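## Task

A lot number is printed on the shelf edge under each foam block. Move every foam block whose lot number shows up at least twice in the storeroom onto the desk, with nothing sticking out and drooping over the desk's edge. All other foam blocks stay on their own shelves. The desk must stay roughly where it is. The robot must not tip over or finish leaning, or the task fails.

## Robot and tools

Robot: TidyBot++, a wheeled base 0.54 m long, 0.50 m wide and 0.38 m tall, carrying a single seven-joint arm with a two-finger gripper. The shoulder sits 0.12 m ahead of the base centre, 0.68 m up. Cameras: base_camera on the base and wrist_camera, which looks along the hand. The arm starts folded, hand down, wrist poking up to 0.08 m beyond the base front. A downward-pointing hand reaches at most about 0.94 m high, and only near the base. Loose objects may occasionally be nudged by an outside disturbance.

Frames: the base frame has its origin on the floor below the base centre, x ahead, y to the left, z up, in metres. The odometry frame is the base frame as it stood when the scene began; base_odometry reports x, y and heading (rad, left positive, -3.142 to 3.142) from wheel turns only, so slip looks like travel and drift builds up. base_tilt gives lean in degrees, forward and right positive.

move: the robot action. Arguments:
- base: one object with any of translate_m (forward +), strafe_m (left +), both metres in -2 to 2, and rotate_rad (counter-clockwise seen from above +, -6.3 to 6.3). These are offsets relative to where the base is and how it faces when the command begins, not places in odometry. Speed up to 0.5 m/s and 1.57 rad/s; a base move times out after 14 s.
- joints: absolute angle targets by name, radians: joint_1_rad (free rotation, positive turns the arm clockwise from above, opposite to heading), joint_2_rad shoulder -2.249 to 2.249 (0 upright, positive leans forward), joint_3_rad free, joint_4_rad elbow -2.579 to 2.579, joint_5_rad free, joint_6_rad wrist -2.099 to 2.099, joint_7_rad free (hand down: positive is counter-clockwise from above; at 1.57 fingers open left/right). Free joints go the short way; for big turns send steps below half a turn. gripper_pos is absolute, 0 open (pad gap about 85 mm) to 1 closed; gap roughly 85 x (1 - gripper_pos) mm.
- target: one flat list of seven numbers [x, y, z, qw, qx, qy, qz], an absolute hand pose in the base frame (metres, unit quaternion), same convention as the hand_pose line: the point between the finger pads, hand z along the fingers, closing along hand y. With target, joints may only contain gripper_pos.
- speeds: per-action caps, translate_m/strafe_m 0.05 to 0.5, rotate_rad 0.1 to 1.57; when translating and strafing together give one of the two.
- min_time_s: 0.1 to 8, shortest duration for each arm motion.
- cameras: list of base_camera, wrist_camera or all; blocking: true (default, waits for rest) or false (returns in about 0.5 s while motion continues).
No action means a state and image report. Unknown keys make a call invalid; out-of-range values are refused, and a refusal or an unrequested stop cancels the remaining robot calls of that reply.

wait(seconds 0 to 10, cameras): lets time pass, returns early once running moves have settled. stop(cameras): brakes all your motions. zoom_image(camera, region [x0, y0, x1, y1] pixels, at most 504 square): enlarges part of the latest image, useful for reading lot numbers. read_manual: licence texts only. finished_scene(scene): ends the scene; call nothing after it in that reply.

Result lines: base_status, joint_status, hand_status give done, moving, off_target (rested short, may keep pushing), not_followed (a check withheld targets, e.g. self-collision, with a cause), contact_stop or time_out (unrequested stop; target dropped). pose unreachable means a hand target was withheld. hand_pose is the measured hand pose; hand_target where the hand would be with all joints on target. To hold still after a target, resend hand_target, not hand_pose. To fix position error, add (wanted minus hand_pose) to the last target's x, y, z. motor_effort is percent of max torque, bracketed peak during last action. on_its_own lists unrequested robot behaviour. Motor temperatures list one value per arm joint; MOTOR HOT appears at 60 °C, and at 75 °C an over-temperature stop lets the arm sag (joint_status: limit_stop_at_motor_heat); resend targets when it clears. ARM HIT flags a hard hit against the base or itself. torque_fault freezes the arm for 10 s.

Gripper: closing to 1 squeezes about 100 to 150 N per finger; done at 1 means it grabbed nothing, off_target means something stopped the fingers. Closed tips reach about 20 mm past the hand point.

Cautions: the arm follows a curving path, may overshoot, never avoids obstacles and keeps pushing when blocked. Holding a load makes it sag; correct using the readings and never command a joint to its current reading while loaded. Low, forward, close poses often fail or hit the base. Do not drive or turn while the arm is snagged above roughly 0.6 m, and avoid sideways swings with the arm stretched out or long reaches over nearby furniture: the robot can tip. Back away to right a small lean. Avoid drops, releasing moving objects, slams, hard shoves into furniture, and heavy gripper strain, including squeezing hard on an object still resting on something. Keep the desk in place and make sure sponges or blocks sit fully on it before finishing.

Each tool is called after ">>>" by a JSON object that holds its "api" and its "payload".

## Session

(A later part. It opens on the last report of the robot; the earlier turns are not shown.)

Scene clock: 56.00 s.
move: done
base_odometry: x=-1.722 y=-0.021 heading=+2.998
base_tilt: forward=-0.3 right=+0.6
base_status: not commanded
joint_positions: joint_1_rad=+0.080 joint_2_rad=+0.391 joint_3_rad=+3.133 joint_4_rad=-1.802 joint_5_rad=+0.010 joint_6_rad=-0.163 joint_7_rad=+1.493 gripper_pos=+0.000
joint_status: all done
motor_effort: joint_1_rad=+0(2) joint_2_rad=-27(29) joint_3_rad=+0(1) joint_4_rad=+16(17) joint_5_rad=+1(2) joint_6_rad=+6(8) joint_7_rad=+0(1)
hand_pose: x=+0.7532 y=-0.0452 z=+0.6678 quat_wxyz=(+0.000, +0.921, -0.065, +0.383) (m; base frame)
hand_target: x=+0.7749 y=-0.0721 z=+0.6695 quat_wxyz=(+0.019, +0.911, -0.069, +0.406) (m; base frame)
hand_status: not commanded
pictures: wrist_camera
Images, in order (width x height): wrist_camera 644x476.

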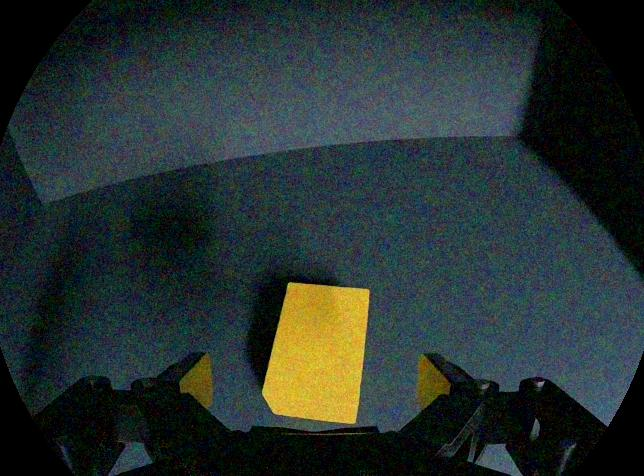

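>>> {"api": "move", "payload": {"joints": {"joint_1_rad": 0.1, "joint_2_rad": 0.613, "joint_3_rad": 3.15, "joint_4_rad": -1.692, "joint_5_rad": 0.08, "joint_6_rad": 0.0, "joint_7_rad": 1.45}, "min_time_s": 2, "cameras": ["wrist_camera"]}}

Scene clock: 58.77 s.
move: done
base_odometry: x=-1.722 y=-0.021 heading=+2.998
base_tilt: forward=-0.3 right=+0.6
base_status: not commanded
joint_positions: joint_1_rad=+0.080 joint_2_rad=+0.565 joint_3_rad=+3.133 joint_4_rad=-1.720 joint_5_rad=+0.010 joint_6_rad=-0.063 joint_7_rad=+1.493 gripper_pos=+0.000
joint_status: all done
motor_effort: joint_1_rad=-1(2) joint_2_rad=-31(32) joint_3_rad=+0(1) joint_4_rad=+15(16) joint_5_rad=+1(2) joint_6_rad=+6(8) joint_7_rad=+0(1)
hand_pose: x=+0.8019 y=-0.0486 z=+0.6128 quat_wxyz=(-0.001, +0.920, -0.066, +0.386) (m; base frame)
hand_target: x=+0.8217 y=-0.0744 z=+0.6067 quat_wxyz=(+0.016, +0.911, -0.066, +0.406) (m; base frame)
hand_status: not commanded
pictures: wrist_camera
Images, in order (width x height): wrist_camera 644x476.

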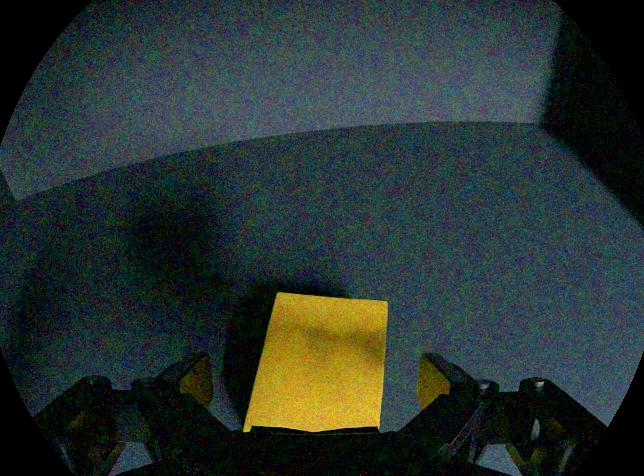

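>>> {"api": "move", "payload": {"joints": {"joint_1_rad": 0.1, "joint_2_rad": 0.70, "joint_3_rad": 3.15, "joint_4_rad": -1.652, "joint_5_rad": 0.08, "joint_6_rad": 0.055, "joint_7_rad": 1.45}, "min_time_s": 2, "cameras": ["wrist_camera"]}}

Scene clock: 66.27 s.
move: done
base_odometry: x=-1.722 y=-0.021 heading=+2.998
base_tilt: forward=-0.3 right=+0.6
base_status: not commanded
joint_positions: joint_1_rad=+0.080 joint_2_rad=+0.648 joint_3_rad=+3.133 joint_4_rad=-1.680 joint_5_rad=+0.010 joint_6_rad=-0.008 joint_7_rad=+1.493 gripper_pos=+0.000
joint_status: all done
motor_effort: joint_1_rad=+0(2) joint_2_rad=-33(34) joint_3_rad=+0(1) joint_4_rad=+14(16) joint_5_rad=+1(2) joint_6_rad=+7(8) joint_7_rad=+0(1)
hand_pose: x=+0.8239 y=-0.0502 z=+0.5856 quat_wxyz=(-0.001, +0.918, -0.066, +0.392) (m; base frame)
hand_target: x=+0.8422 y=-0.0751 z=+0.5754 quat_wxyz=(+0.014, +0.910, -0.065, +0.410) (m; base frame)
hand_status: not commanded
pictures: wrist_camera
Images, in order (width x height): wrist_camera 644x476.

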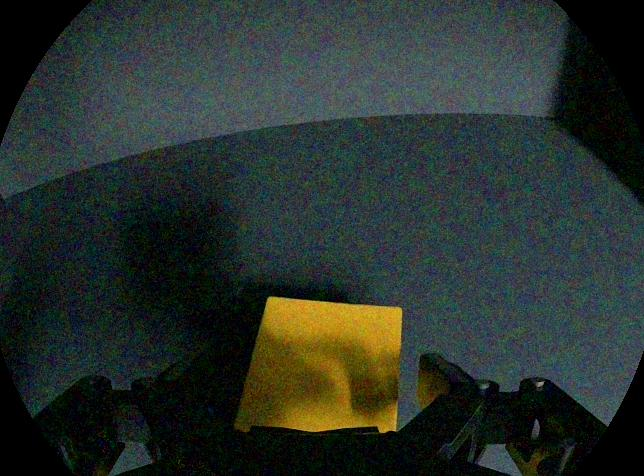

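>>> {"api": "move", "payload": {"joints": {"joint_1_rad": 0.11, "joint_2_rad": 0.762, "joint_3_rad": 3.15, "joint_4_rad": -1.605, "joint_5_rad": 0.08, "joint_6_rad": 0.05, "joint_7_rad": 1.45}, "min_time_s": 2, "cameras": ["wrist_camera"]}}

Scene clock: 68.87 s.
move: done
base_odometry: x=-1.722 y=-0.021 heading=+2.998
base_tilt: forward=-0.3 right=+0.6
base_status: not commanded
joint_positions: joint_1_rad=+0.090 joint_2_rad=+0.708 joint_3_rad=+3.133 joint_4_rad=-1.633 joint_5_rad=+0.010 joint_6_rad=-0.008 joint_7_rad=+1.493 gripper_pos=+0.000
joint_status: all done
motor_effort: joint_1_rad=-1(2) joint_2_rad=-34(35) joint_3_rad=-1(1) joint_4_rad=+14(15) joint_5_rad=+1(2) joint_6_rad=+7(8) joint_7_rad=+0(1)
hand_pose: x=+0.8374 y=-0.0586 z=+0.5642 quat_wxyz=(+0.001, +0.920, -0.071, +0.386) (m; base frame)
hand_target: x=+0.8532 y=-0.0838 z=+0.5501 quat_wxyz=(+0.016, +0.914, -0.070, +0.400) (m; base frame)
hand_status: not commanded
pictures: wrist_camera
Images, in order (width x height): wrist_camera 644x476.

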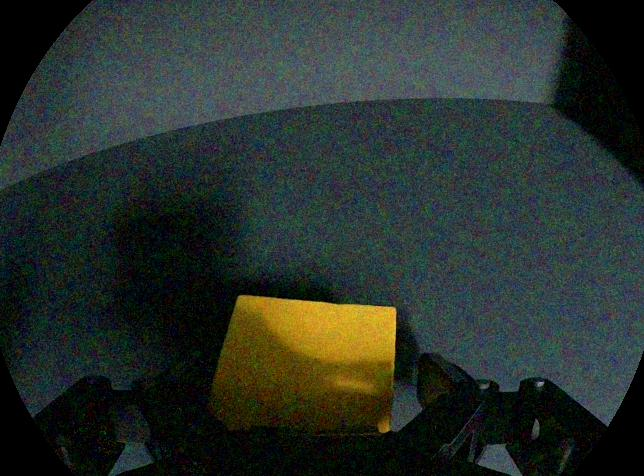

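>>> {"api": "move", "payload": {"joints": {"joint_1_rad": 0.098, "joint_2_rad": 0.776, "joint_3_rad": 3.15, "joint_4_rad": -1.605, "joint_5_rad": 0.08, "joint_6_rad": 0.05, "joint_7_rad": 1.45}, "min_time_s": 1.5, "cameras": ["wrist_camera"]}}

Scene clock: 71.00 s.
move: done
base_odometry: x=-1.722 y=-0.021 heading=+2.998
base_tilt: forward=-0.3 right=+0.6
base_status: not commanded
joint_positions: joint_1_rad=+0.090 joint_2_rad=+0.715 joint_3_rad=+3.133 joint_4_rad=-1.631 joint_5_rad=+0.010 joint_6_rad=-0.008 joint_7_rad=+1.493 gripper_pos=+0.000
joint_status: all done
motor_effort: joint_1_rad=+0(1) joint_2_rad=-33(35) joint_3_rad=+0(1) joint_4_rad=+13(15) joint_5_rad=+1(2) joint_6_rad=+6(8) joint_7_rad=+0(1)
hand_pose: x=+0.8375 y=-0.0586 z=+0.5602 quat_wxyz=(+0.001, +0.921, -0.071, +0.384) (m; base frame)
hand_target: x=+0.8522 y=-0.0748 z=+0.5398 quat_wxyz=(+0.013, +0.917, -0.065, +0.394) (m; base frame)
hand_status: not commanded
pictures: wrist_camera
Images, in order (width x height): wrist_camera 644x476.

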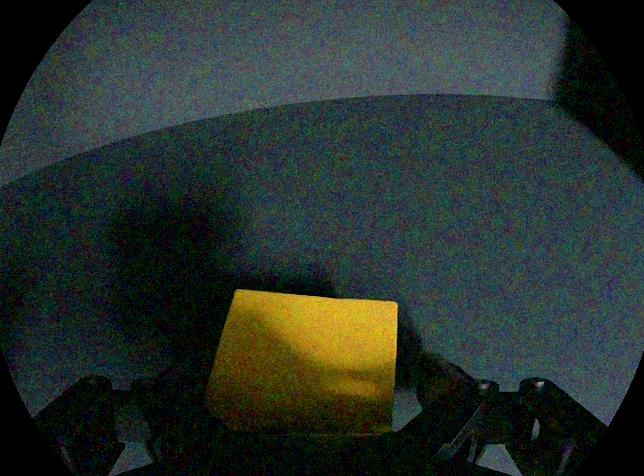

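>>> {"api": "move", "payload": {"joints": {"joint_1_rad": 0.08, "joint_2_rad": 0.78, "joint_3_rad": 3.15, "joint_4_rad": -1.605, "joint_5_rad": 0.08, "joint_6_rad": 0.05, "joint_7_rad": 1.45}, "min_time_s": 1.5, "cameras": ["wrist_camera"]}}

>>> {"api": "zoom_image", "payload": {"camera": "wrist_camera", "region": [130, 270, 490, 476]}}

Scene clock: 73.00 s.
move: done
base_odometry: x=-1.722 y=-0.021 heading=+2.998
base_tilt: forward=-0.3 right=+0.6
base_status: not commanded
joint_positions: joint_1_rad=+0.090 joint_2_rad=+0.715 joint_3_rad=+3.133 joint_4_rad=-1.631 joint_5_rad=+0.010 joint_6_rad=-0.008 joint_7_rad=+1.493 gripper_pos=+0.000
joint_status: all done
motor_effort: joint_1_rad=+0(2) joint_2_rad=-33(34) joint_3_rad=+0(1) joint_4_rad=+13(15) joint_5_rad=+1(2) joint_6_rad=+6(7) joint_7_rad=+0(1)
hand_pose: x=+0.8377 y=-0.0585 z=+0.5599 quat_wxyz=(+0.001, +0.921, -0.071, +0.384) (m; base frame)
hand_target: x=+0.8529 y=-0.0615 z=+0.5368 quat_wxyz=(+0.010, +0.918, -0.056, +0.392) (m; base frame)
hand_status: not commanded
pictures: wrist_camera
Images, in order (width x height): wrist_camera 644x476.

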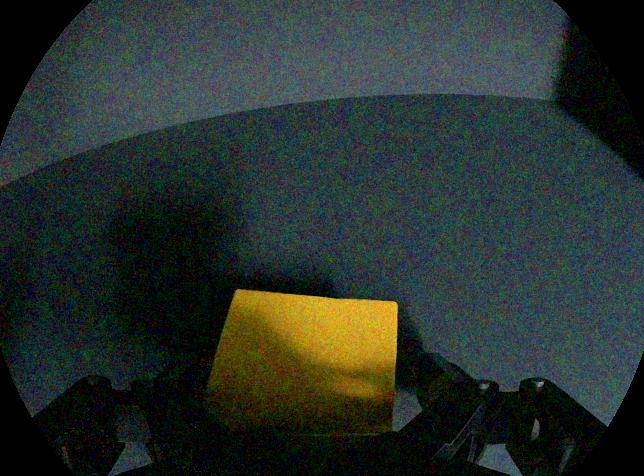

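Scaled by 1.400.

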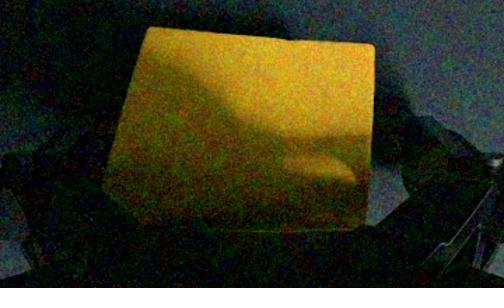

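>>> {"api": "move", "payload": {"joints": {"gripper_pos": 0.3}, "cameras": ["wrist_camera"]}}

Scene clock: 73.97 s.
move: done
base_odometry: x=-1.722 y=-0.021 heading=+2.998
base_tilt: forward=-0.3 right=+0.6
base_status: not commanded
joint_positions: joint_1_rad=+0.089 joint_2_rad=+0.715 joint_3_rad=+3.135 joint_4_rad=-1.624 joint_5_rad=+0.011 joint_6_rad=-0.002 joint_7_rad=+1.492 gripper_pos=+0.295
joint_status: all done
motor_effort: joint_1_rad=+0(1) joint_2_rad=-31(32) joint_3_rad=+0(1) joint_4_rad=+13(14) joint_5_rad=+1(1) joint_6_rad=+5(7) joint_7_rad=+0(0)
hand_pose: x=+0.8419 y=-0.0591 z=+0.5641 quat_wxyz=(+0.001, +0.918, -0.071, +0.390) (m; base frame)
hand_target: x=+0.8529 y=-0.0615 z=+0.5368 quat_wxyz=(+0.010, +0.918, -0.056, +0.392) (m; base frame)
hand_status: not commanded
pictures: wrist_camera
Images, in order (width x height): wrist_camera 644x476.

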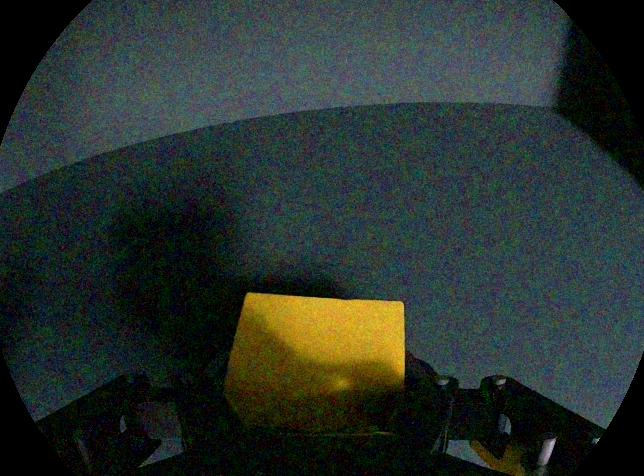

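>>> {"api": "move", "payload": {"joints": {"joint_2_rad": 0.725}, "min_time_s": 1}}

>>> {"api": "move", "payload": {"joints": {"gripper_pos": 0.5}, "cameras": ["wrist_camera"]}}

Scene clock: 75.47 s.
move: done
base_odometry: x=-1.722 y=-0.021 heading=+2.998
base_tilt: forward=-0.3 right=+0.6
base_status: not commanded
joint_positions: joint_1_rad=+0.089 joint_2_rad=+0.715 joint_3_rad=+3.135 joint_4_rad=-1.624 joint_5_rad=+0.011 joint_6_rad=-0.002 joint_7_rad=+1.492 gripper_pos=+0.295
joint_status: all done
motor_effort: joint_1_rad=+0(0) joint_2_rad=-31(32) joint_3_rad=+0(0) joint_4_rad=+13(14) joint_5_rad=+1(1) joint_6_rad=+6(6) joint_7_rad=+0(1)
hand_pose: x=+0.8419 y=-0.0591 z=+0.5642 quat_wxyz=(+0.001, +0.918, -0.071, +0.390) (m; base frame)
hand_target: x=+0.8597 y=-0.0620 z=+0.5775 quat_wxyz=(+0.010, +0.907, -0.056, +0.417) (m; base frame)
hand_status: not commanded
pictures: none

Scene clock: 76.10 s.
move: off_target
base_odometry: x=-1.722 y=-0.021 heading=+2.998
base_tilt: forward=-0.3 right=+0.6
base_status: not commanded
joint_positions: joint_1_rad=+0.089 joint_2_rad=+0.713 joint_3_rad=+3.136 joint_4_rad=-1.623 joint_5_rad=+0.012 joint_6_rad=-0.001 joint_7_rad=+1.492 gripper_pos=+0.367
joint_status: gripper_pos off_target (ended at +0.367, target +0.500)
motor_effort: joint_1_rad=+0(1) joint_2_rad=-32(33) joint_3_rad=+0(1) joint_4_rad=+13(14) joint_5_rad=+1(1) joint_6_rad=+7(7) joint_7_rad=+0(1)
hand_pose: x=+0.8427 y=-0.0595 z=+0.5663 quat_wxyz=(+0.002, +0.918, -0.071, +0.391) (m; base frame)
hand_target: x=+0.8597 y=-0.0620 z=+0.5775 quat_wxyz=(+0.010, +0.907, -0.056, +0.417) (m; base frame)
hand_status: not commanded
pictures: wrist_camera
Images, in order (width x height): wrist_camera 644x476.

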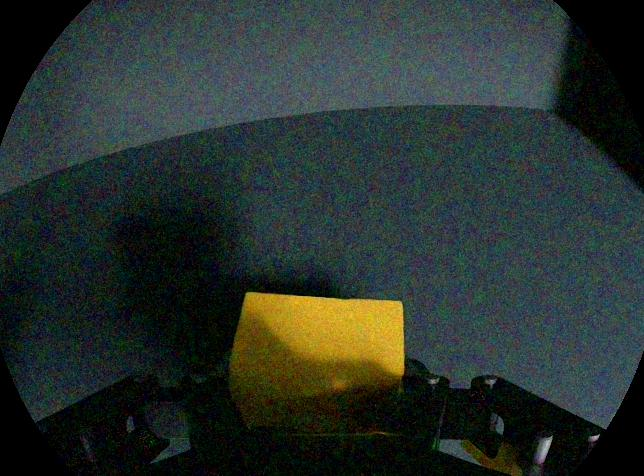

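>>> {"api": "move", "payload": {"joints": {"joint_2_rad": 0.62}, "min_time_s": 1.5, "cameras": ["wrist_camera"]}}

Scene clock: 79.07 s.
move: done
base_odometry: x=-1.722 y=-0.021 heading=+2.998
base_tilt: forward=-0.3 right=+0.6
base_status: not commanded
joint_positions: joint_1_rad=+0.089 joint_2_rad=+0.640 joint_3_rad=+3.136 joint_4_rad=-1.623 joint_5_rad=+0.012 joint_6_rad=-0.001 joint_7_rad=+1.492 gripper_pos=+0.367
joint_status: all done
motor_effort: joint_1_rad=-1(1) joint_2_rad=-34(35) joint_3_rad=+0(1) joint_4_rad=+15(16) joint_5_rad=+1(1) joint_6_rad=+7(8) joint_7_rad=+0(1)
hand_pose: x=+0.8492 y=-0.0601 z=+0.6200 quat_wxyz=(+0.002, +0.903, -0.069, +0.425) (m; base frame)
hand_target: x=+0.8665 y=-0.0626 z=+0.6560 quat_wxyz=(+0.011, +0.884, -0.054, +0.465) (m; base frame)
hand_status: not commanded
pictures: wrist_camera
Images, in order (width x height): wrist_camera 644x476.

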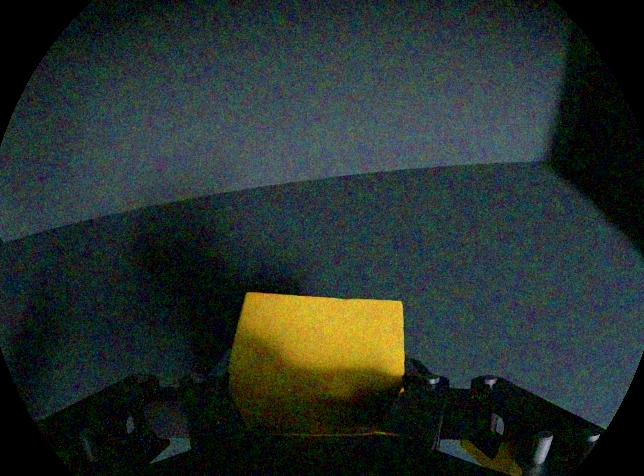

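>>> {"api": "move", "payload": {"joints": {"joint_2_rad": 0.58}, "min_time_s": 1}}

>>> {"api": "move", "payload": {"base": {"translate_m": -0.4}, "cameras": ["all"]}}

Scene clock: 80.50 s.
move: done
base_odometry: x=-1.722 y=-0.021 heading=+2.998
base_tilt: forward=-0.3 right=+0.6
base_status: not commanded
joint_positions: joint_1_rad=+0.089 joint_2_rad=+0.601 joint_3_rad=+3.136 joint_4_rad=-1.623 joint_5_rad=+0.012 joint_6_rad=-0.001 joint_7_rad=+1.492 gripper_pos=+0.367
joint_status: all done
motor_effort: joint_1_rad=+0(1) joint_2_rad=-33(34) joint_3_rad=+0(1) joint_4_rad=+15(16) joint_5_rad=+1(1) joint_6_rad=+8(8) joint_7_rad=+0(1)
hand_pose: x=+0.8510 y=-0.0603 z=+0.6482 quat_wxyz=(+0.002, +0.894, -0.069, +0.442) (m; base frame)
hand_target: x=+0.8670 y=-0.0626 z=+0.6860 quat_wxyz=(+0.011, +0.874, -0.054, +0.482) (m; base frame)
hand_status: not commanded
pictures: none

Scene clock: 82.80 s.
move: done
base_odometry: x=-1.326 y=-0.079 heading=+2.999
base_tilt: forward=-0.3 right=+0.6
base_status: done
joint_positions: joint_1_rad=+0.087 joint_2_rad=+0.592 joint_3_rad=+3.138 joint_4_rad=-1.621 joint_5_rad=+0.012 joint_6_rad=-0.001 joint_7_rad=+1.492 gripper_pos=+0.367
joint_status: not commanded
motor_effort: joint_1_rad=-1(4) joint_2_rad=-33(35) joint_3_rad=+0(2) joint_4_rad=+15(18) joint_5_rad=+1(1) joint_6_rad=+8(8) joint_7_rad=+0(1)
hand_pose: x=+0.8521 y=-0.0607 z=+0.6560 quat_wxyz=(+0.003, +0.892, -0.068, +0.447) (m; base frame)
hand_target: x=+0.8670 y=-0.0626 z=+0.6860 quat_wxyz=(+0.011, +0.874, -0.054, +0.482) (m; base frame)
hand_status: not commanded
pictures: base_camera, wrist_camera
Images, in order (width x height): base_camera 644x364, wrist_camera 644x476.

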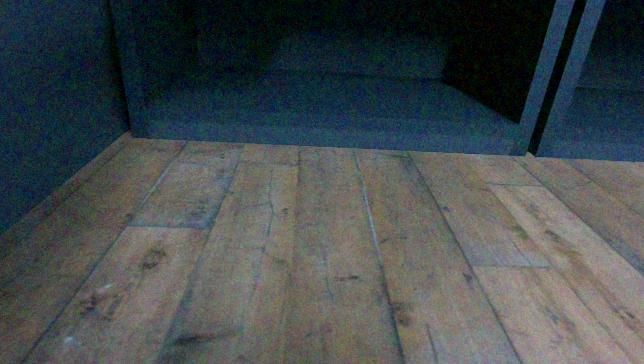

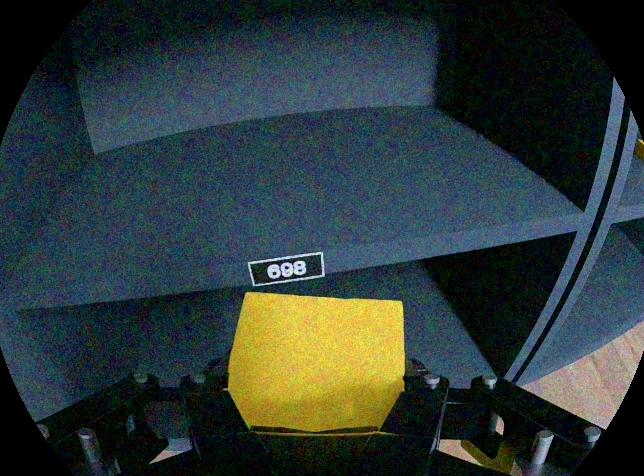

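>>> {"api": "move", "payload": {"joints": {"joint_1_rad": 0.0, "joint_2_rad": -0.6, "joint_4_rad": -2.3, "joint_6_rad": -0.5, "joint_7_rad": 1.57}, "min_time_s": 2.5}}

>>> {"api": "move", "payload": {"base": {"translate_m": -0.9, "strafe_m": -0.15}}}

>>> {"api": "move", "payload": {"base": {"rotate_rad": -1.57}, "cameras": ["all"]}}

Scene clock: 86.07 s.
move: done
base_odometry: x=-1.326 y=-0.079 heading=+2.999
base_tilt: forward=-0.3 right=+0.6
base_status: not commanded
joint_positions: joint_1_rad=+0.020 joint_2_rad=-0.587 joint_3_rad=+3.138 joint_4_rad=-2.259 joint_5_rad=+0.012 joint_6_rad=-0.443 joint_7_rad=+1.526 gripper_pos=+0.367
joint_status: all done
motor_effort: joint_1_rad=-1(1) joint_2_rad=-1(35) joint_3_rad=+1(1) joint_4_rad=+19(20) joint_5_rad=+1(1) joint_6_rad=+8(10) joint_7_rad=+0(1)
hand_pose: x=+0.4651 y=-0.0059 z=+0.8396 quat_wxyz=(-0.001, +0.871, -0.023, +0.491) (m; base frame)
hand_target: x=+0.4449 y=-0.0134 z=+0.8058 quat_wxyz=(+0.032, +0.891, +0.018, +0.453) (m; base frame)
hand_status: not commanded
pictures: none

Scene clock: 89.27 s.
move: done
base_odometry: x=-0.413 y=-0.059 heading=+2.998
base_tilt: forward=-0.4 right=+0.6
base_status: done
joint_positions: joint_1_rad=+0.020 joint_2_rad=-0.593 joint_3_rad=+3.138 joint_4_rad=-2.259 joint_5_rad=+0.012 joint_6_rad=-0.447 joint_7_rad=+1.527 gripper_pos=+0.367
joint_status: not commanded
motor_effort: joint_1_rad=-1(1) joint_2_rad=+0(3) joint_3_rad=+1(1) joint_4_rad=+19(20) joint_5_rad=+1(1) joint_6_rad=+8(9) joint_7_rad=+0(1)
hand_pose: x=+0.4633 y=-0.0057 z=+0.8398 quat_wxyz=(-0.001, +0.871, -0.023, +0.491) (m; base frame)
hand_target: x=+0.4449 y=-0.0134 z=+0.8058 quat_wxyz=(+0.032, +0.891, +0.018, +0.453) (m; base frame)
hand_status: not commanded
pictures: none

Scene clock: 91.57 s.
move: done
base_odometry: x=-0.413 y=-0.059 heading=+1.429
base_tilt: forward=-0.3 right=+0.6
base_status: done
joint_positions: joint_1_rad=+0.015 joint_2_rad=-0.593 joint_3_rad=+3.142 joint_4_rad=-2.259 joint_5_rad=+0.014 joint_6_rad=-0.448 joint_7_rad=+1.527 gripper_pos=+0.367
joint_status: not commanded
motor_effort: joint_1_rad=-1(1) joint_2_rad=-1(2) joint_3_rad=+1(2) joint_4_rad=+19(20) joint_5_rad=+1(1) joint_6_rad=+8(9) joint_7_rad=+0(1)
hand_pose: x=+0.4633 y=-0.0060 z=+0.8397 quat_wxyz=(-0.001, +0.871, -0.022, +0.491) (m; base frame)
hand_target: x=+0.4449 y=-0.0134 z=+0.8058 quat_wxyz=(+0.032, +0.891, +0.018, +0.453) (m; base frame)
hand_status: not commanded
pictures: base_camera, wrist_camera
Images, in order (width x height): base_camera 644x364, wrist_camera 644x476.

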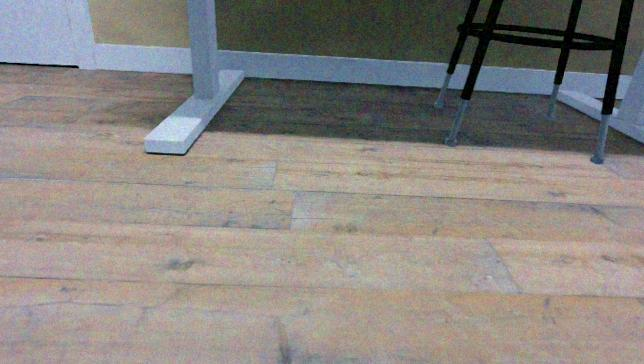

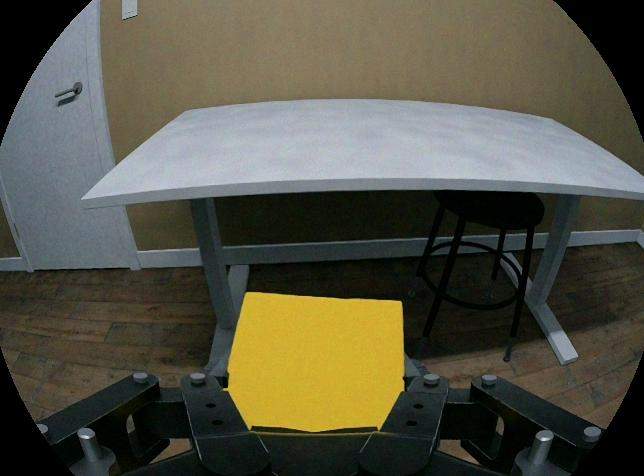

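>>> {"api": "move", "payload": {"base": {"translate_m": 0.25}, "cameras": ["all"]}}

Scene clock: 93.67 s.
move: done
base_odometry: x=-0.378 y=+0.189 heading=+1.428
base_tilt: forward=-0.3 right=+0.6
base_status: done
joint_positions: joint_1_rad=+0.015 joint_2_rad=-0.594 joint_3_rad=+3.142 joint_4_rad=-2.260 joint_5_rad=+0.014 joint_6_rad=-0.449 joint_7_rad=+1.527 gripper_pos=+0.367
joint_status: not commanded
motor_effort: joint_1_rad=-1(1) joint_2_rad=-1(3) joint_3_rad=+1(1) joint_4_rad=+19(20) joint_5_rad=+1(1) joint_6_rad=+8(9) joint_7_rad=+0(1)
hand_pose: x=+0.4629 y=-0.0060 z=+0.8394 quat_wxyz=(-0.001, +0.871, -0.022, +0.491) (m; base frame)
hand_target: x=+0.4449 y=-0.0134 z=+0.8058 quat_wxyz=(+0.032, +0.891, +0.018, +0.453) (m; base frame)
hand_status: not commanded
pictures: base_camera, wrist_camera
Images, in order (width x height): base_camera 644x364, wrist_camera 644x476.

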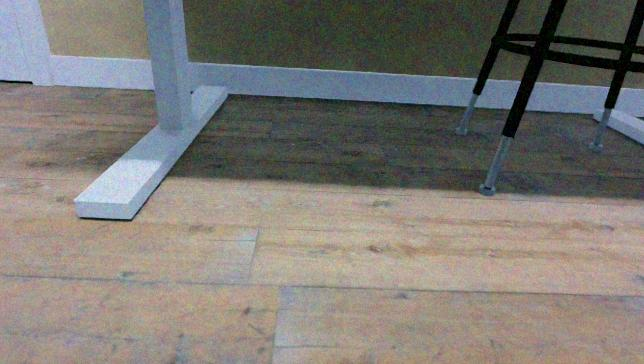

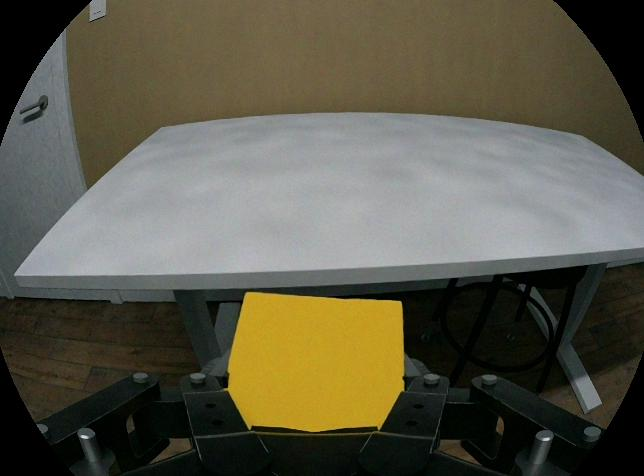

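>>> {"api": "move", "payload": {"base": {"translate_m": 0.2}}}

>>> {"api": "move", "payload": {"joints": {"joint_1_rad": 0.0, "joint_2_rad": 0.26, "joint_4_rad": -1.37, "joint_6_rad": -0.63, "joint_7_rad": 1.57}, "min_time_s": 2.5, "cameras": ["all"]}}

Scene clock: 95.97 s.
move: done
base_odometry: x=-0.349 y=+0.387 heading=+1.427
base_tilt: forward=-0.3 right=+0.6
base_status: done
joint_positions: joint_1_rad=+0.015 joint_2_rad=-0.594 joint_3_rad=+3.142 joint_4_rad=-2.260 joint_5_rad=+0.014 joint_6_rad=-0.449 joint_7_rad=+1.527 gripper_pos=+0.367
joint_status: not commanded
motor_effort: joint_1_rad=+0(1) joint_2_rad=-1(4) joint_3_rad=+1(1) joint_4_rad=+19(20) joint_5_rad=+1(1) joint_6_rad=+8(9) joint_7_rad=-1(1)
hand_pose: x=+0.4627 y=-0.0060 z=+0.8392 quat_wxyz=(-0.001, +0.871, -0.022, +0.491) (m; base frame)
hand_target: x=+0.4449 y=-0.0134 z=+0.8058 quat_wxyz=(+0.032, +0.891, +0.018, +0.453) (m; base frame)
hand_status: not commanded
pictures: none

Scene clock: 98.77 s.
move: done
base_odometry: x=-0.349 y=+0.387 heading=+1.427
base_tilt: forward=-0.3 right=+0.6
base_status: not commanded
joint_positions: joint_1_rad=+0.015 joint_2_rad=+0.227 joint_3_rad=+3.142 joint_4_rad=-1.401 joint_5_rad=+0.014 joint_6_rad=-0.574 joint_7_rad=+1.527 gripper_pos=+0.367
joint_status: all done
motor_effort: joint_1_rad=+0(2) joint_2_rad=-26(27) joint_3_rad=+0(1) joint_4_rad=+19(20) joint_5_rad=+1(1) joint_6_rad=+7(10) joint_7_rad=+0(1)
hand_pose: x=+0.7786 y=-0.0114 z=+0.8903 quat_wxyz=(+0.000, +0.891, -0.023, +0.453) (m; base frame)
hand_target: x=+0.7812 y=-0.0183 z=+0.8724 quat_wxyz=(+0.038, +0.904, +0.016, +0.426) (m; base frame)
hand_status: not commanded
pictures: base_camera, wrist_camera
Images, in order (width x height): base_camera 644x364, wrist_camera 644x476.

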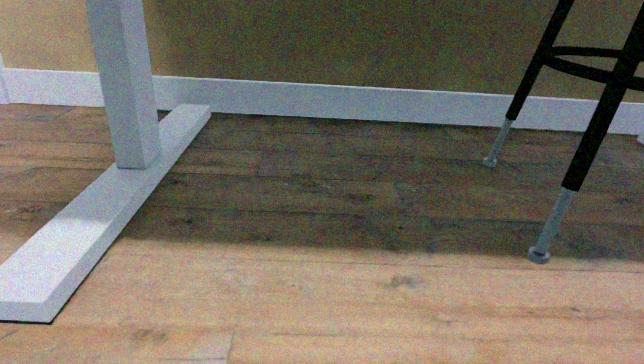

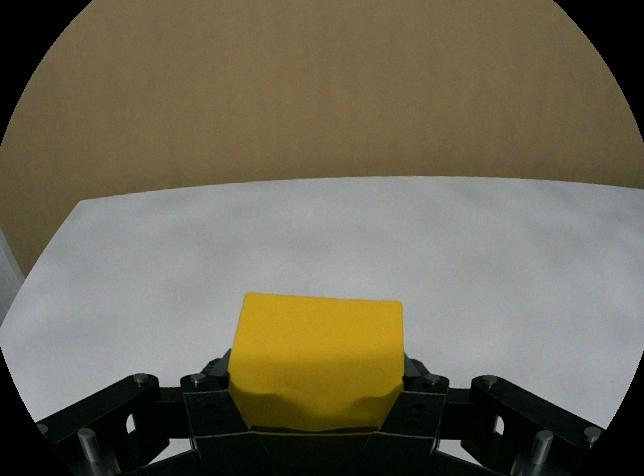

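>>> {"api": "move", "payload": {"joints": {"joint_2_rad": 0.33, "joint_4_rad": -1.63, "joint_6_rad": -0.38}, "min_time_s": 2.5, "cameras": ["wrist_camera"]}}

Scene clock: 101.83 s.
move: done
base_odometry: x=-0.349 y=+0.387 heading=+1.427
base_tilt: forward=-0.3 right=+0.6
base_status: not commanded
joint_positions: joint_1_rad=+0.015 joint_2_rad=+0.288 joint_3_rad=+3.142 joint_4_rad=-1.591 joint_5_rad=+0.014 joint_6_rad=-0.445 joint_7_rad=+1.527 gripper_pos=+0.367
joint_status: all done
motor_effort: joint_1_rad=+0(1) joint_2_rad=-26(27) joint_3_rad=+0(0) joint_4_rad=+18(20) joint_5_rad=+1(1) joint_6_rad=+7(9) joint_7_rad=-1(1)
hand_pose: x=+0.7651 y=-0.0107 z=+0.7773 quat_wxyz=(+0.000, +0.917, -0.023, +0.398) (m; base frame)
hand_target: x=+0.7700 y=-0.0129 z=+0.7444 quat_wxyz=(+0.031, +0.920, +0.025, +0.390) (m; base frame)
hand_status: not commanded
pictures: wrist_camera
Images, in order (width x height): wrist_camera 644x476.

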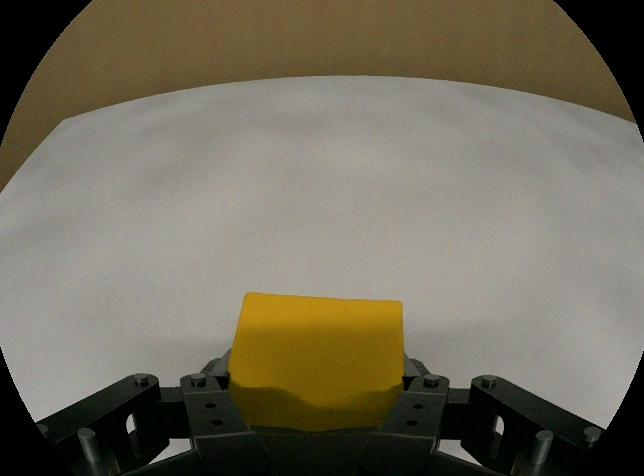

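>>> {"api": "move", "payload": {"joints": {"joint_2_rad": 0.365, "joint_4_rad": -1.63, "joint_6_rad": -0.35}, "min_time_s": 1}}

>>> {"api": "move", "payload": {"joints": {"joint_2_rad": 0.39, "joint_4_rad": -1.63, "joint_6_rad": -0.325}, "min_time_s": 1, "cameras": ["wrist_camera"]}}

Scene clock: 103.30 s.
move: done
base_odometry: x=-0.349 y=+0.387 heading=+1.427
base_tilt: forward=-0.3 right=+0.6
base_status: not commanded
joint_positions: joint_1_rad=+0.015 joint_2_rad=+0.321 joint_3_rad=+3.142 joint_4_rad=-1.591 joint_5_rad=+0.014 joint_6_rad=-0.414 joint_7_rad=+1.527 gripper_pos=+0.367
joint_status: all done
motor_effort: joint_1_rad=+0(1) joint_2_rad=-27(28) joint_3_rad=+0(0) joint_4_rad=+18(19) joint_5_rad=+1(1) joint_6_rad=+7(8) joint_7_rad=+0(1)
hand_pose: x=+0.7745 y=-0.0107 z=+0.7626 quat_wxyz=(+0.000, +0.918, -0.023, +0.397) (m; base frame)
hand_target: x=+0.7784 y=-0.0122 z=+0.7281 quat_wxyz=(+0.030, +0.921, +0.026, +0.387) (m; base frame)
hand_status: not commanded
pictures: none

Scene clock: 104.60 s.
move: done
base_odometry: x=-0.349 y=+0.387 heading=+1.427
base_tilt: forward=-0.3 right=+0.6
base_status: not commanded
joint_positions: joint_1_rad=+0.015 joint_2_rad=+0.344 joint_3_rad=+3.142 joint_4_rad=-1.591 joint_5_rad=+0.014 joint_6_rad=-0.390 joint_7_rad=+1.527 gripper_pos=+0.367
joint_status: all done
motor_effort: joint_1_rad=+0(1) joint_2_rad=-27(28) joint_3_rad=+0(0) joint_4_rad=+17(19) joint_5_rad=+1(1) joint_6_rad=+8(8) joint_7_rad=+0(0)
hand_pose: x=+0.7815 y=-0.0107 z=+0.7529 quat_wxyz=(+0.000, +0.917, -0.022, +0.397) (m; base frame)
hand_target: x=+0.7849 y=-0.0117 z=+0.7171 quat_wxyz=(+0.029, +0.921, +0.027, +0.387) (m; base frame)
hand_status: not commanded
pictures: wrist_camera
Images, in order (width x height): wrist_camera 644x476.

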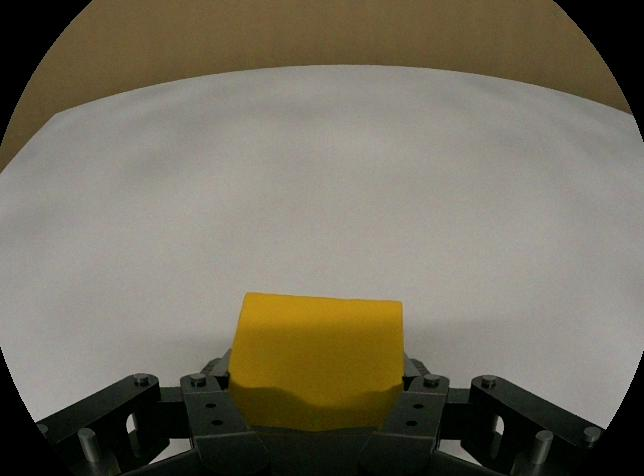

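>>> {"api": "move", "payload": {"joints": {"joint_2_rad": 0.412, "joint_4_rad": -1.63, "joint_6_rad": -0.303}, "min_time_s": 1}}

>>> {"api": "move", "payload": {"joints": {"joint_2_rad": 0.43, "joint_4_rad": -1.63, "joint_6_rad": -0.285}, "min_time_s": 1, "cameras": ["wrist_camera"]}}

Scene clock: 106.10 s.
move: done
base_odometry: x=-0.349 y=+0.387 heading=+1.427
base_tilt: forward=-0.3 right=+0.6
base_status: not commanded
joint_positions: joint_1_rad=+0.015 joint_2_rad=+0.350 joint_3_rad=+3.142 joint_4_rad=-1.591 joint_5_rad=+0.014 joint_6_rad=-0.370 joint_7_rad=+1.527 gripper_pos=+0.367
joint_status: all done
motor_effort: joint_1_rad=+0(1) joint_2_rad=-25(27) joint_3_rad=+0(0) joint_4_rad=+17(18) joint_5_rad=+1(1) joint_6_rad=+7(8) joint_7_rad=+0(0)
hand_pose: x=+0.7861 y=-0.0107 z=+0.7535 quat_wxyz=(-0.001, +0.915, -0.022, +0.404) (m; base frame)
hand_target: x=+0.7903 y=-0.0112 z=+0.7073 quat_wxyz=(+0.029, +0.921, +0.027, +0.387) (m; base frame)
hand_status: not commanded
pictures: none

Scene clock: 107.40 s.
move: done
base_odometry: x=-0.349 y=+0.387 heading=+1.427
base_tilt: forward=-0.3 right=+0.6
base_status: not commanded
joint_positions: joint_1_rad=+0.015 joint_2_rad=+0.355 joint_3_rad=+3.142 joint_4_rad=-1.591 joint_5_rad=+0.014 joint_6_rad=-0.356 joint_7_rad=+1.527 gripper_pos=+0.367
joint_status: all done
motor_effort: joint_1_rad=-1(1) joint_2_rad=-23(26) joint_3_rad=+0(0) joint_4_rad=+17(18) joint_5_rad=+1(1) joint_6_rad=+8(9) joint_7_rad=+0(1)
hand_pose: x=+0.7894 y=-0.0107 z=+0.7536 quat_wxyz=(-0.001, +0.913, -0.022, +0.408) (m; base frame)
hand_target: x=+0.7946 y=-0.0108 z=+0.6991 quat_wxyz=(+0.028, +0.921, +0.028, +0.387) (m; base frame)
hand_status: not commanded
pictures: wrist_camera
Images, in order (width x height): wrist_camera 644x476.

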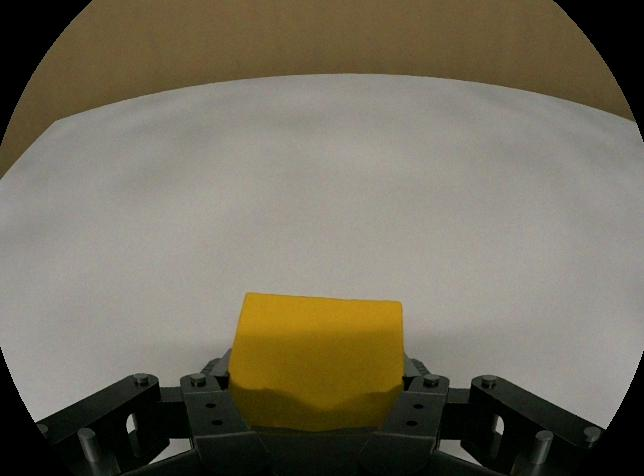

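>>> {"api": "move", "payload": {"joints": {"joint_2_rad": 0.385, "joint_6_rad": -0.31}, "min_time_s": 1}}

>>> {"api": "move", "payload": {"joints": {"gripper_pos": 0.1}, "cameras": ["wrist_camera"]}}

Scene clock: 110.00 s.
move: done
base_odometry: x=-0.349 y=+0.387 heading=+1.427
base_tilt: forward=-0.3 right=+0.6
base_status: not commanded
joint_positions: joint_1_rad=+0.015 joint_2_rad=+0.355 joint_3_rad=+3.142 joint_4_rad=-1.591 joint_5_rad=+0.014 joint_6_rad=-0.356 joint_7_rad=+1.527 gripper_pos=+0.367
joint_status: all done
motor_effort: joint_1_rad=+0(1) joint_2_rad=-22(23) joint_3_rad=+0(0) joint_4_rad=+17(17) joint_5_rad=+1(1) joint_6_rad=+8(9) joint_7_rad=+0(0)
hand_pose: x=+0.7894 y=-0.0107 z=+0.7536 quat_wxyz=(-0.001, +0.913, -0.022, +0.408) (m; base frame)
hand_target: x=+0.7879 y=-0.0113 z=+0.7238 quat_wxyz=(+0.029, +0.917, +0.027, +0.397) (m; base frame)
hand_status: not commanded
pictures: none

Scene clock: 110.80 s.
move: done
base_odometry: x=-0.349 y=+0.387 heading=+1.427
base_tilt: forward=-0.3 right=+0.6
base_status: not commanded
joint_positions: joint_1_rad=+0.013 joint_2_rad=+0.358 joint_3_rad=+3.142 joint_4_rad=-1.594 joint_5_rad=+0.014 joint_6_rad=-0.354 joint_7_rad=+1.527 gripper_pos=+0.100
joint_status: all done
motor_effort: joint_1_rad=+0(1) joint_2_rad=-27(29) joint_3_rad=+0(2) joint_4_rad=+16(18) joint_5_rad=+1(2) joint_6_rad=+7(8) joint_7_rad=+0(1)
hand_pose: x=+0.7891 y=-0.0092 z=+0.7504 quat_wxyz=(-0.001, +0.914, -0.021, +0.406) (m; base frame)
hand_target: x=+0.7879 y=-0.0113 z=+0.7238 quat_wxyz=(+0.029, +0.917, +0.027, +0.397) (m; base frame)
hand_status: not commanded
pictures: wrist_camera
Images, in order (width x height): wrist_camera 644x476.

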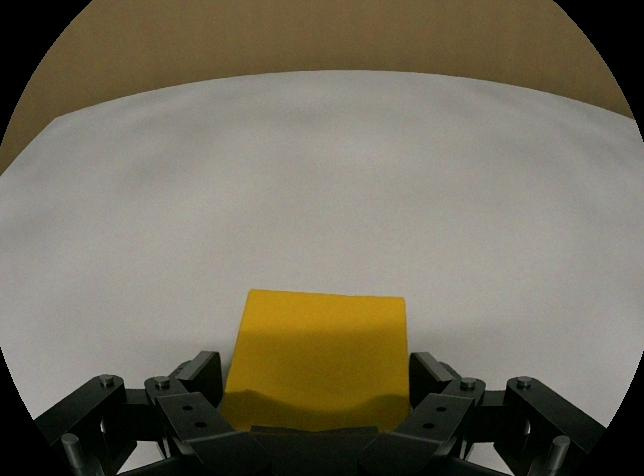

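>>> {"api": "move", "payload": {"joints": {"gripper_pos": 0.0}}}

>>> {"api": "move", "payload": {"joints": {"joint_2_rad": 0.1, "joint_6_rad": -0.45}, "min_time_s": 2, "cameras": ["wrist_camera"]}}

Scene clock: 111.50 s.
move: done
base_odometry: x=-0.349 y=+0.387 heading=+1.427
base_tilt: forward=-0.3 right=+0.6
base_status: not commanded
joint_positions: joint_1_rad=+0.013 joint_2_rad=+0.358 joint_3_rad=+3.142 joint_4_rad=-1.594 joint_5_rad=+0.014 joint_6_rad=-0.354 joint_7_rad=+1.527 gripper_pos=+0.000
joint_status: all done
motor_effort: joint_1_rad=+0(1) joint_2_rad=-28(28) joint_3_rad=+0(0) joint_4_rad=+16(18) joint_5_rad=+1(1) joint_6_rad=+7(7) joint_7_rad=+0(1)
hand_pose: x=+0.7891 y=-0.0092 z=+0.7504 quat_wxyz=(-0.001, +0.914, -0.021, +0.406) (m; base frame)
hand_target: x=+0.7879 y=-0.0113 z=+0.7238 quat_wxyz=(+0.029, +0.917, +0.027, +0.397) (m; base frame)
hand_status: not commanded
pictures: none

Scene clock: 113.83 s.
move: done
base_odometry: x=-0.349 y=+0.387 heading=+1.427
base_tilt: forward=-0.3 right=+0.6
base_status: not commanded
joint_positions: joint_1_rad=+0.013 joint_2_rad=+0.112 joint_3_rad=+3.142 joint_4_rad=-1.594 joint_5_rad=+0.014 joint_6_rad=-0.395 joint_7_rad=+1.527 gripper_pos=+0.000
joint_status: all done
motor_effort: joint_1_rad=+0(1) joint_2_rad=-22(29) joint_3_rad=+0(0) joint_4_rad=+20(20) joint_5_rad=+1(1) joint_6_rad=+8(9) joint_7_rad=+0(1)
hand_pose: x=+0.7462 y=-0.0088 z=+0.9000 quat_wxyz=(-0.002, +0.867, -0.020, +0.497) (m; base frame)
hand_target: x=+0.7267 y=-0.0144 z=+0.8729 quat_wxyz=(+0.034, +0.886, +0.020, +0.462) (m; base frame)
hand_status: not commanded
pictures: wrist_camera
Images, in order (width x height): wrist_camera 644x476.

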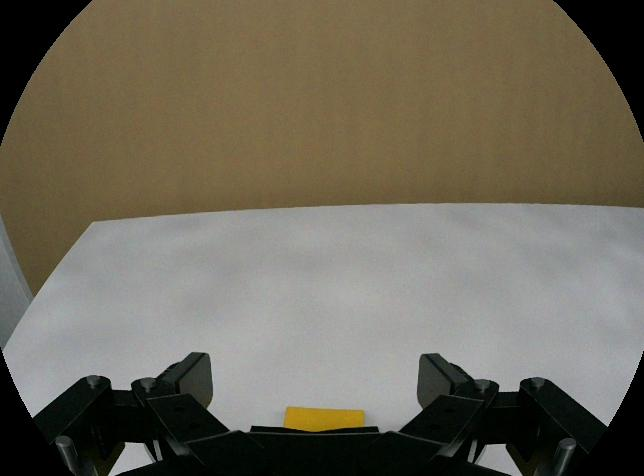

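>>> {"api": "move", "payload": {"joints": {"joint_2_rad": -0.6, "joint_4_rad": -2.3, "joint_6_rad": 0.05, "joint_7_rad": 1.6}, "min_time_s": 2}}

>>> {"api": "move", "payload": {"base": {"translate_m": -0.45}}}

>>> {"api": "move", "payload": {"base": {"rotate_rad": 1.57}}}

>>> {"api": "move", "payload": {"base": {"translate_m": 0.95, "strafe_m": 0.1}, "cameras": ["all"]}}

Scene clock: 116.53 s.
move: done
base_odometry: x=-0.349 y=+0.387 heading=+1.427
base_tilt: forward=-0.4 right=+0.6
base_status: not commanded
joint_positions: joint_1_rad=+0.013 joint_2_rad=-0.589 joint_3_rad=+3.142 joint_4_rad=-2.257 joint_5_rad=+0.014 joint_6_rad=-0.020 joint_7_rad=+1.556 gripper_pos=+0.000
joint_status: all done
motor_effort: joint_1_rad=+0(1) joint_2_rad=-1(23) joint_3_rad=+1(1) joint_4_rad=+20(21) joint_5_rad=+1(1) joint_6_rad=+9(10) joint_7_rad=+0(1)
hand_pose: x=+0.5072 y=-0.0040 z=+0.9653 quat_wxyz=(+0.004, +0.747, -0.005, +0.665) (m; base frame)
hand_target: x=+0.5036 y=-0.0014 z=+0.9639 quat_wxyz=(+0.036, +0.734, +0.037, +0.678) (m; base frame)
hand_status: not commanded
pictures: none

Scene clock: 118.93 s.
move: done
base_odometry: x=-0.414 y=-0.058 heading=+1.426
base_tilt: forward=-0.4 right=+0.6
base_status: done
joint_positions: joint_1_rad=+0.013 joint_2_rad=-0.600 joint_3_rad=+3.142 joint_4_rad=-2.258 joint_5_rad=+0.014 joint_6_rad=-0.014 joint_7_rad=+1.557 gripper_pos=+0.000
joint_status: not commanded
motor_effort: joint_1_rad=-1(1) joint_2_rad=+0(4) joint_3_rad=+1(1) joint_4_rad=+20(20) joint_5_rad=+1(1) joint_6_rad=+9(10) joint_7_rad=+0(1)
hand_pose: x=+0.5042 y=-0.0038 z=+0.9705 quat_wxyz=(+0.004, +0.742, -0.005, +0.671) (m; base frame)
hand_target: x=+0.5036 y=-0.0014 z=+0.9639 quat_wxyz=(+0.036, +0.734, +0.037, +0.678) (m; base frame)
hand_status: not commanded
pictures: none

Scene clock: 121.23 s.
move: done
base_odometry: x=-0.414 y=-0.058 heading=+2.996
base_tilt: forward=-0.3 right=+0.6
base_status: done
joint_positions: joint_1_rad=+0.011 joint_2_rad=-0.600 joint_3_rad=+3.143 joint_4_rad=-2.258 joint_5_rad=+0.014 joint_6_rad=-0.014 joint_7_rad=+1.557 gripper_pos=+0.000
joint_status: not commanded
motor_effort: joint_1_rad=+0(1) joint_2_rad=-1(2) joint_3_rad=+1(2) joint_4_rad=+20(21) joint_5_rad=+1(1) joint_6_rad=+9(10) joint_7_rad=+0(1)
hand_pose: x=+0.5042 y=-0.0036 z=+0.9706 quat_wxyz=(+0.004, +0.742, -0.005, +0.671) (m; base frame)
hand_target: x=+0.5036 y=-0.0014 z=+0.9639 quat_wxyz=(+0.036, +0.734, +0.037, +0.678) (m; base frame)
hand_status: not commanded
pictures: none

Scene clock: 124.53 s.
move: done
base_odometry: x=-1.369 y=-0.019 heading=+2.996
base_tilt: forward=-0.3 right=+0.6
base_status: done
joint_positions: joint_1_rad=+0.011 joint_2_rad=-0.601 joint_3_rad=+3.143 joint_4_rad=-2.258 joint_5_rad=+0.014 joint_6_rad=-0.012 joint_7_rad=+1.557 gripper_pos=+0.000
joint_status: not commanded
motor_effort: joint_1_rad=+0(1) joint_2_rad=-1(3) joint_3_rad=+1(1) joint_4_rad=+20(20) joint_5_rad=+1(1) joint_6_rad=+9(10) joint_7_rad=+0(1)
hand_pose: x=+0.5041 y=-0.0036 z=+0.9709 quat_wxyz=(+0.004, +0.741, -0.005, +0.671) (m; base frame)
hand_target: x=+0.5036 y=-0.0014 z=+0.9639 quat_wxyz=(+0.036, +0.734, +0.037, +0.678) (m; base frame)
hand_status: not commanded
pictures: base_camera, wrist_camera
Images, in order (width x height): base_camera 644x364, wrist_camera 644x476.

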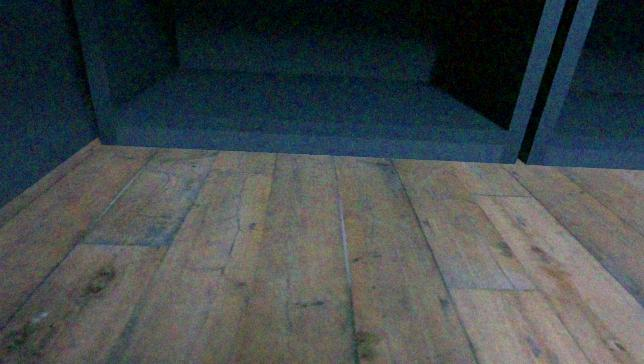

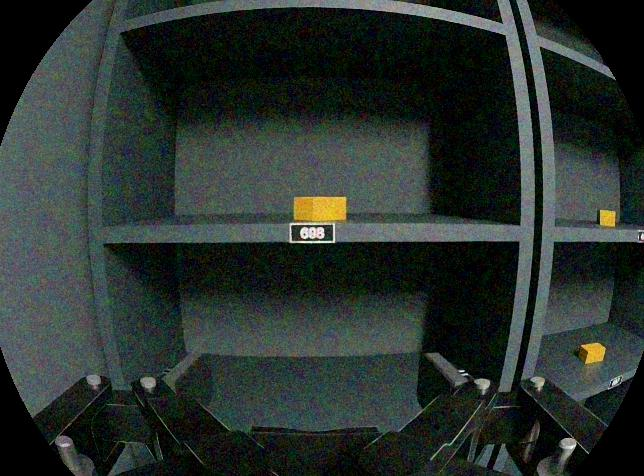

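>>> {"api": "zoom_image", "payload": {"camera": "wrist_camera", "region": [270, 170, 370, 250]}}

Scaled by 5.040.

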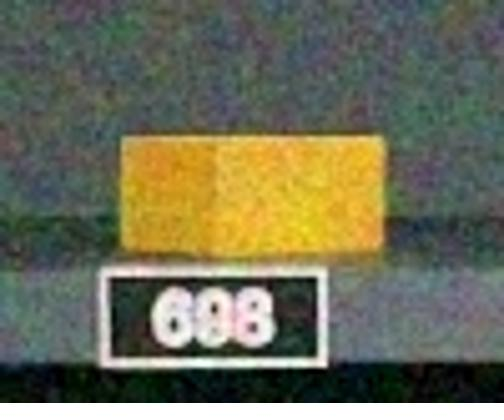

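>>> {"api": "move", "payload": {"joints": {"joint_1_rad": 0.0, "joint_2_rad": -0.08, "joint_4_rad": -1.13, "joint_6_rad": -1.04, "joint_7_rad": 1.6}, "min_time_s": 2.5}}

>>> {"api": "move", "payload": {"base": {"translate_m": 0.2}, "cameras": ["all"]}}

Scene clock: 131.90 s.
move: done
base_odometry: x=-1.369 y=-0.019 heading=+2.996
base_tilt: forward=-0.3 right=+0.6
base_status: not commanded
joint_positions: joint_1_rad=+0.011 joint_2_rad=-0.110 joint_3_rad=+3.143 joint_4_rad=-1.159 joint_5_rad=+0.014 joint_6_rad=-0.982 joint_7_rad=+1.557 gripper_pos=+0.000
joint_status: all done
motor_effort: joint_1_rad=+0(3) joint_2_rad=-13(14) joint_3_rad=+0(1) joint_4_rad=+17(21) joint_5_rad=+1(1) joint_6_rad=+9(10) joint_7_rad=+0(1)
hand_pose: x=+0.6242 y=-0.0086 z=+1.1187 quat_wxyz=(+0.007, +0.850, -0.011, +0.527) (m; base frame)
hand_target: x=+0.6278 y=-0.0247 z=+1.1039 quat_wxyz=(+0.049, +0.864, +0.009, +0.501) (m; base frame)
hand_status: not commanded
pictures: none

Scene clock: 133.53 s.
move: done
base_odometry: x=-1.567 y=+0.010 heading=+2.997
base_tilt: forward=-0.3 right=+0.6
base_status: done
joint_positions: joint_1_rad=+0.011 joint_2_rad=-0.091 joint_3_rad=+3.143 joint_4_rad=-1.156 joint_5_rad=+0.014 joint_6_rad=-0.986 joint_7_rad=+1.557 gripper_pos=+0.000
joint_status: not commanded
motor_effort: joint_1_rad=+0(1) joint_2_rad=-14(17) joint_3_rad=+0(1) joint_4_rad=+18(18) joint_5_rad=+1(1) joint_6_rad=+8(9) joint_7_rad=+0(1)
hand_pose: x=+0.6318 y=-0.0087 z=+1.1096 quat_wxyz=(+0.007, +0.855, -0.011, +0.519) (m; base frame)
hand_target: x=+0.6278 y=-0.0247 z=+1.1039 quat_wxyz=(+0.049, +0.864, +0.009, +0.501) (m; base frame)
hand_status: not commanded
pictures: base_camera, wrist_camera
Images, in order (width x height): base_camera 644x364, wrist_camera 644x476.

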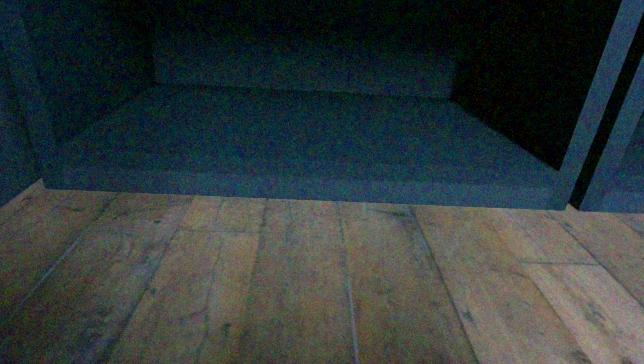

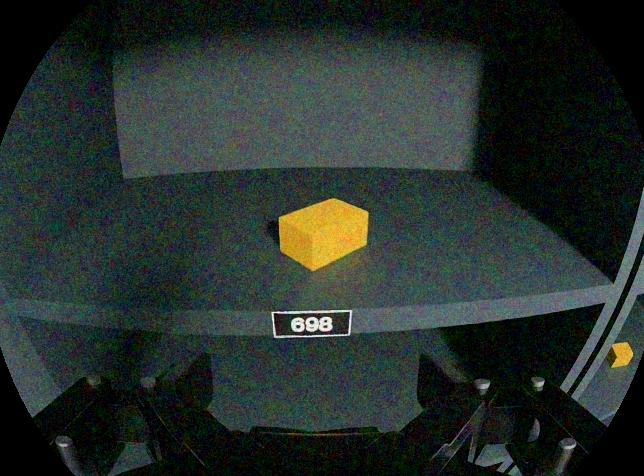

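>>> {"api": "move", "payload": {"target": [0.61, 0.053, 1.11, 0.1878, 0.8103, -0.3608, 0.4218], "min_time_s": 3, "cameras": ["wrist_camera"]}}

Scene clock: 138.07 s.
move: done
base_odometry: x=-1.567 y=+0.010 heading=+2.997
base_tilt: forward=-0.3 right=+0.6
base_status: not commanded
joint_positions: joint_1_rad=-0.757 joint_2_rad=+0.424 joint_3_rad=+3.666 joint_4_rad=-0.328 joint_5_rad=+0.590 joint_6_rad=-1.840 joint_7_rad=+0.847 gripper_pos=+0.000
joint_status: not commanded
motor_effort: joint_1_rad=-1(1) joint_2_rad=-23(24) joint_3_rad=+2(3) joint_4_rad=+12(18) joint_5_rad=+5(6) joint_6_rad=+6(9) joint_7_rad=+0(1)
hand_pose: x=+0.6198 y=+0.0598 z=+1.1129 quat_wxyz=(+0.155, +0.833, -0.321, +0.423) (m; base frame)
hand_target: x=+0.6100 y=+0.0530 z=+1.1100 quat_wxyz=(+0.188, +0.810, -0.361, +0.422) (m; base frame)
hand_status: done (0.012 m and 6.4 deg from the pose sent, 0.065 m and 47.1 deg at the start)
pictures: wrist_camera
Images, in order (width x height): wrist_camera 644x476.

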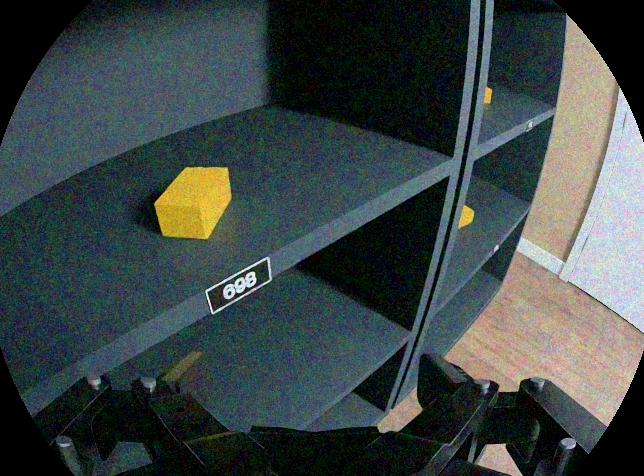

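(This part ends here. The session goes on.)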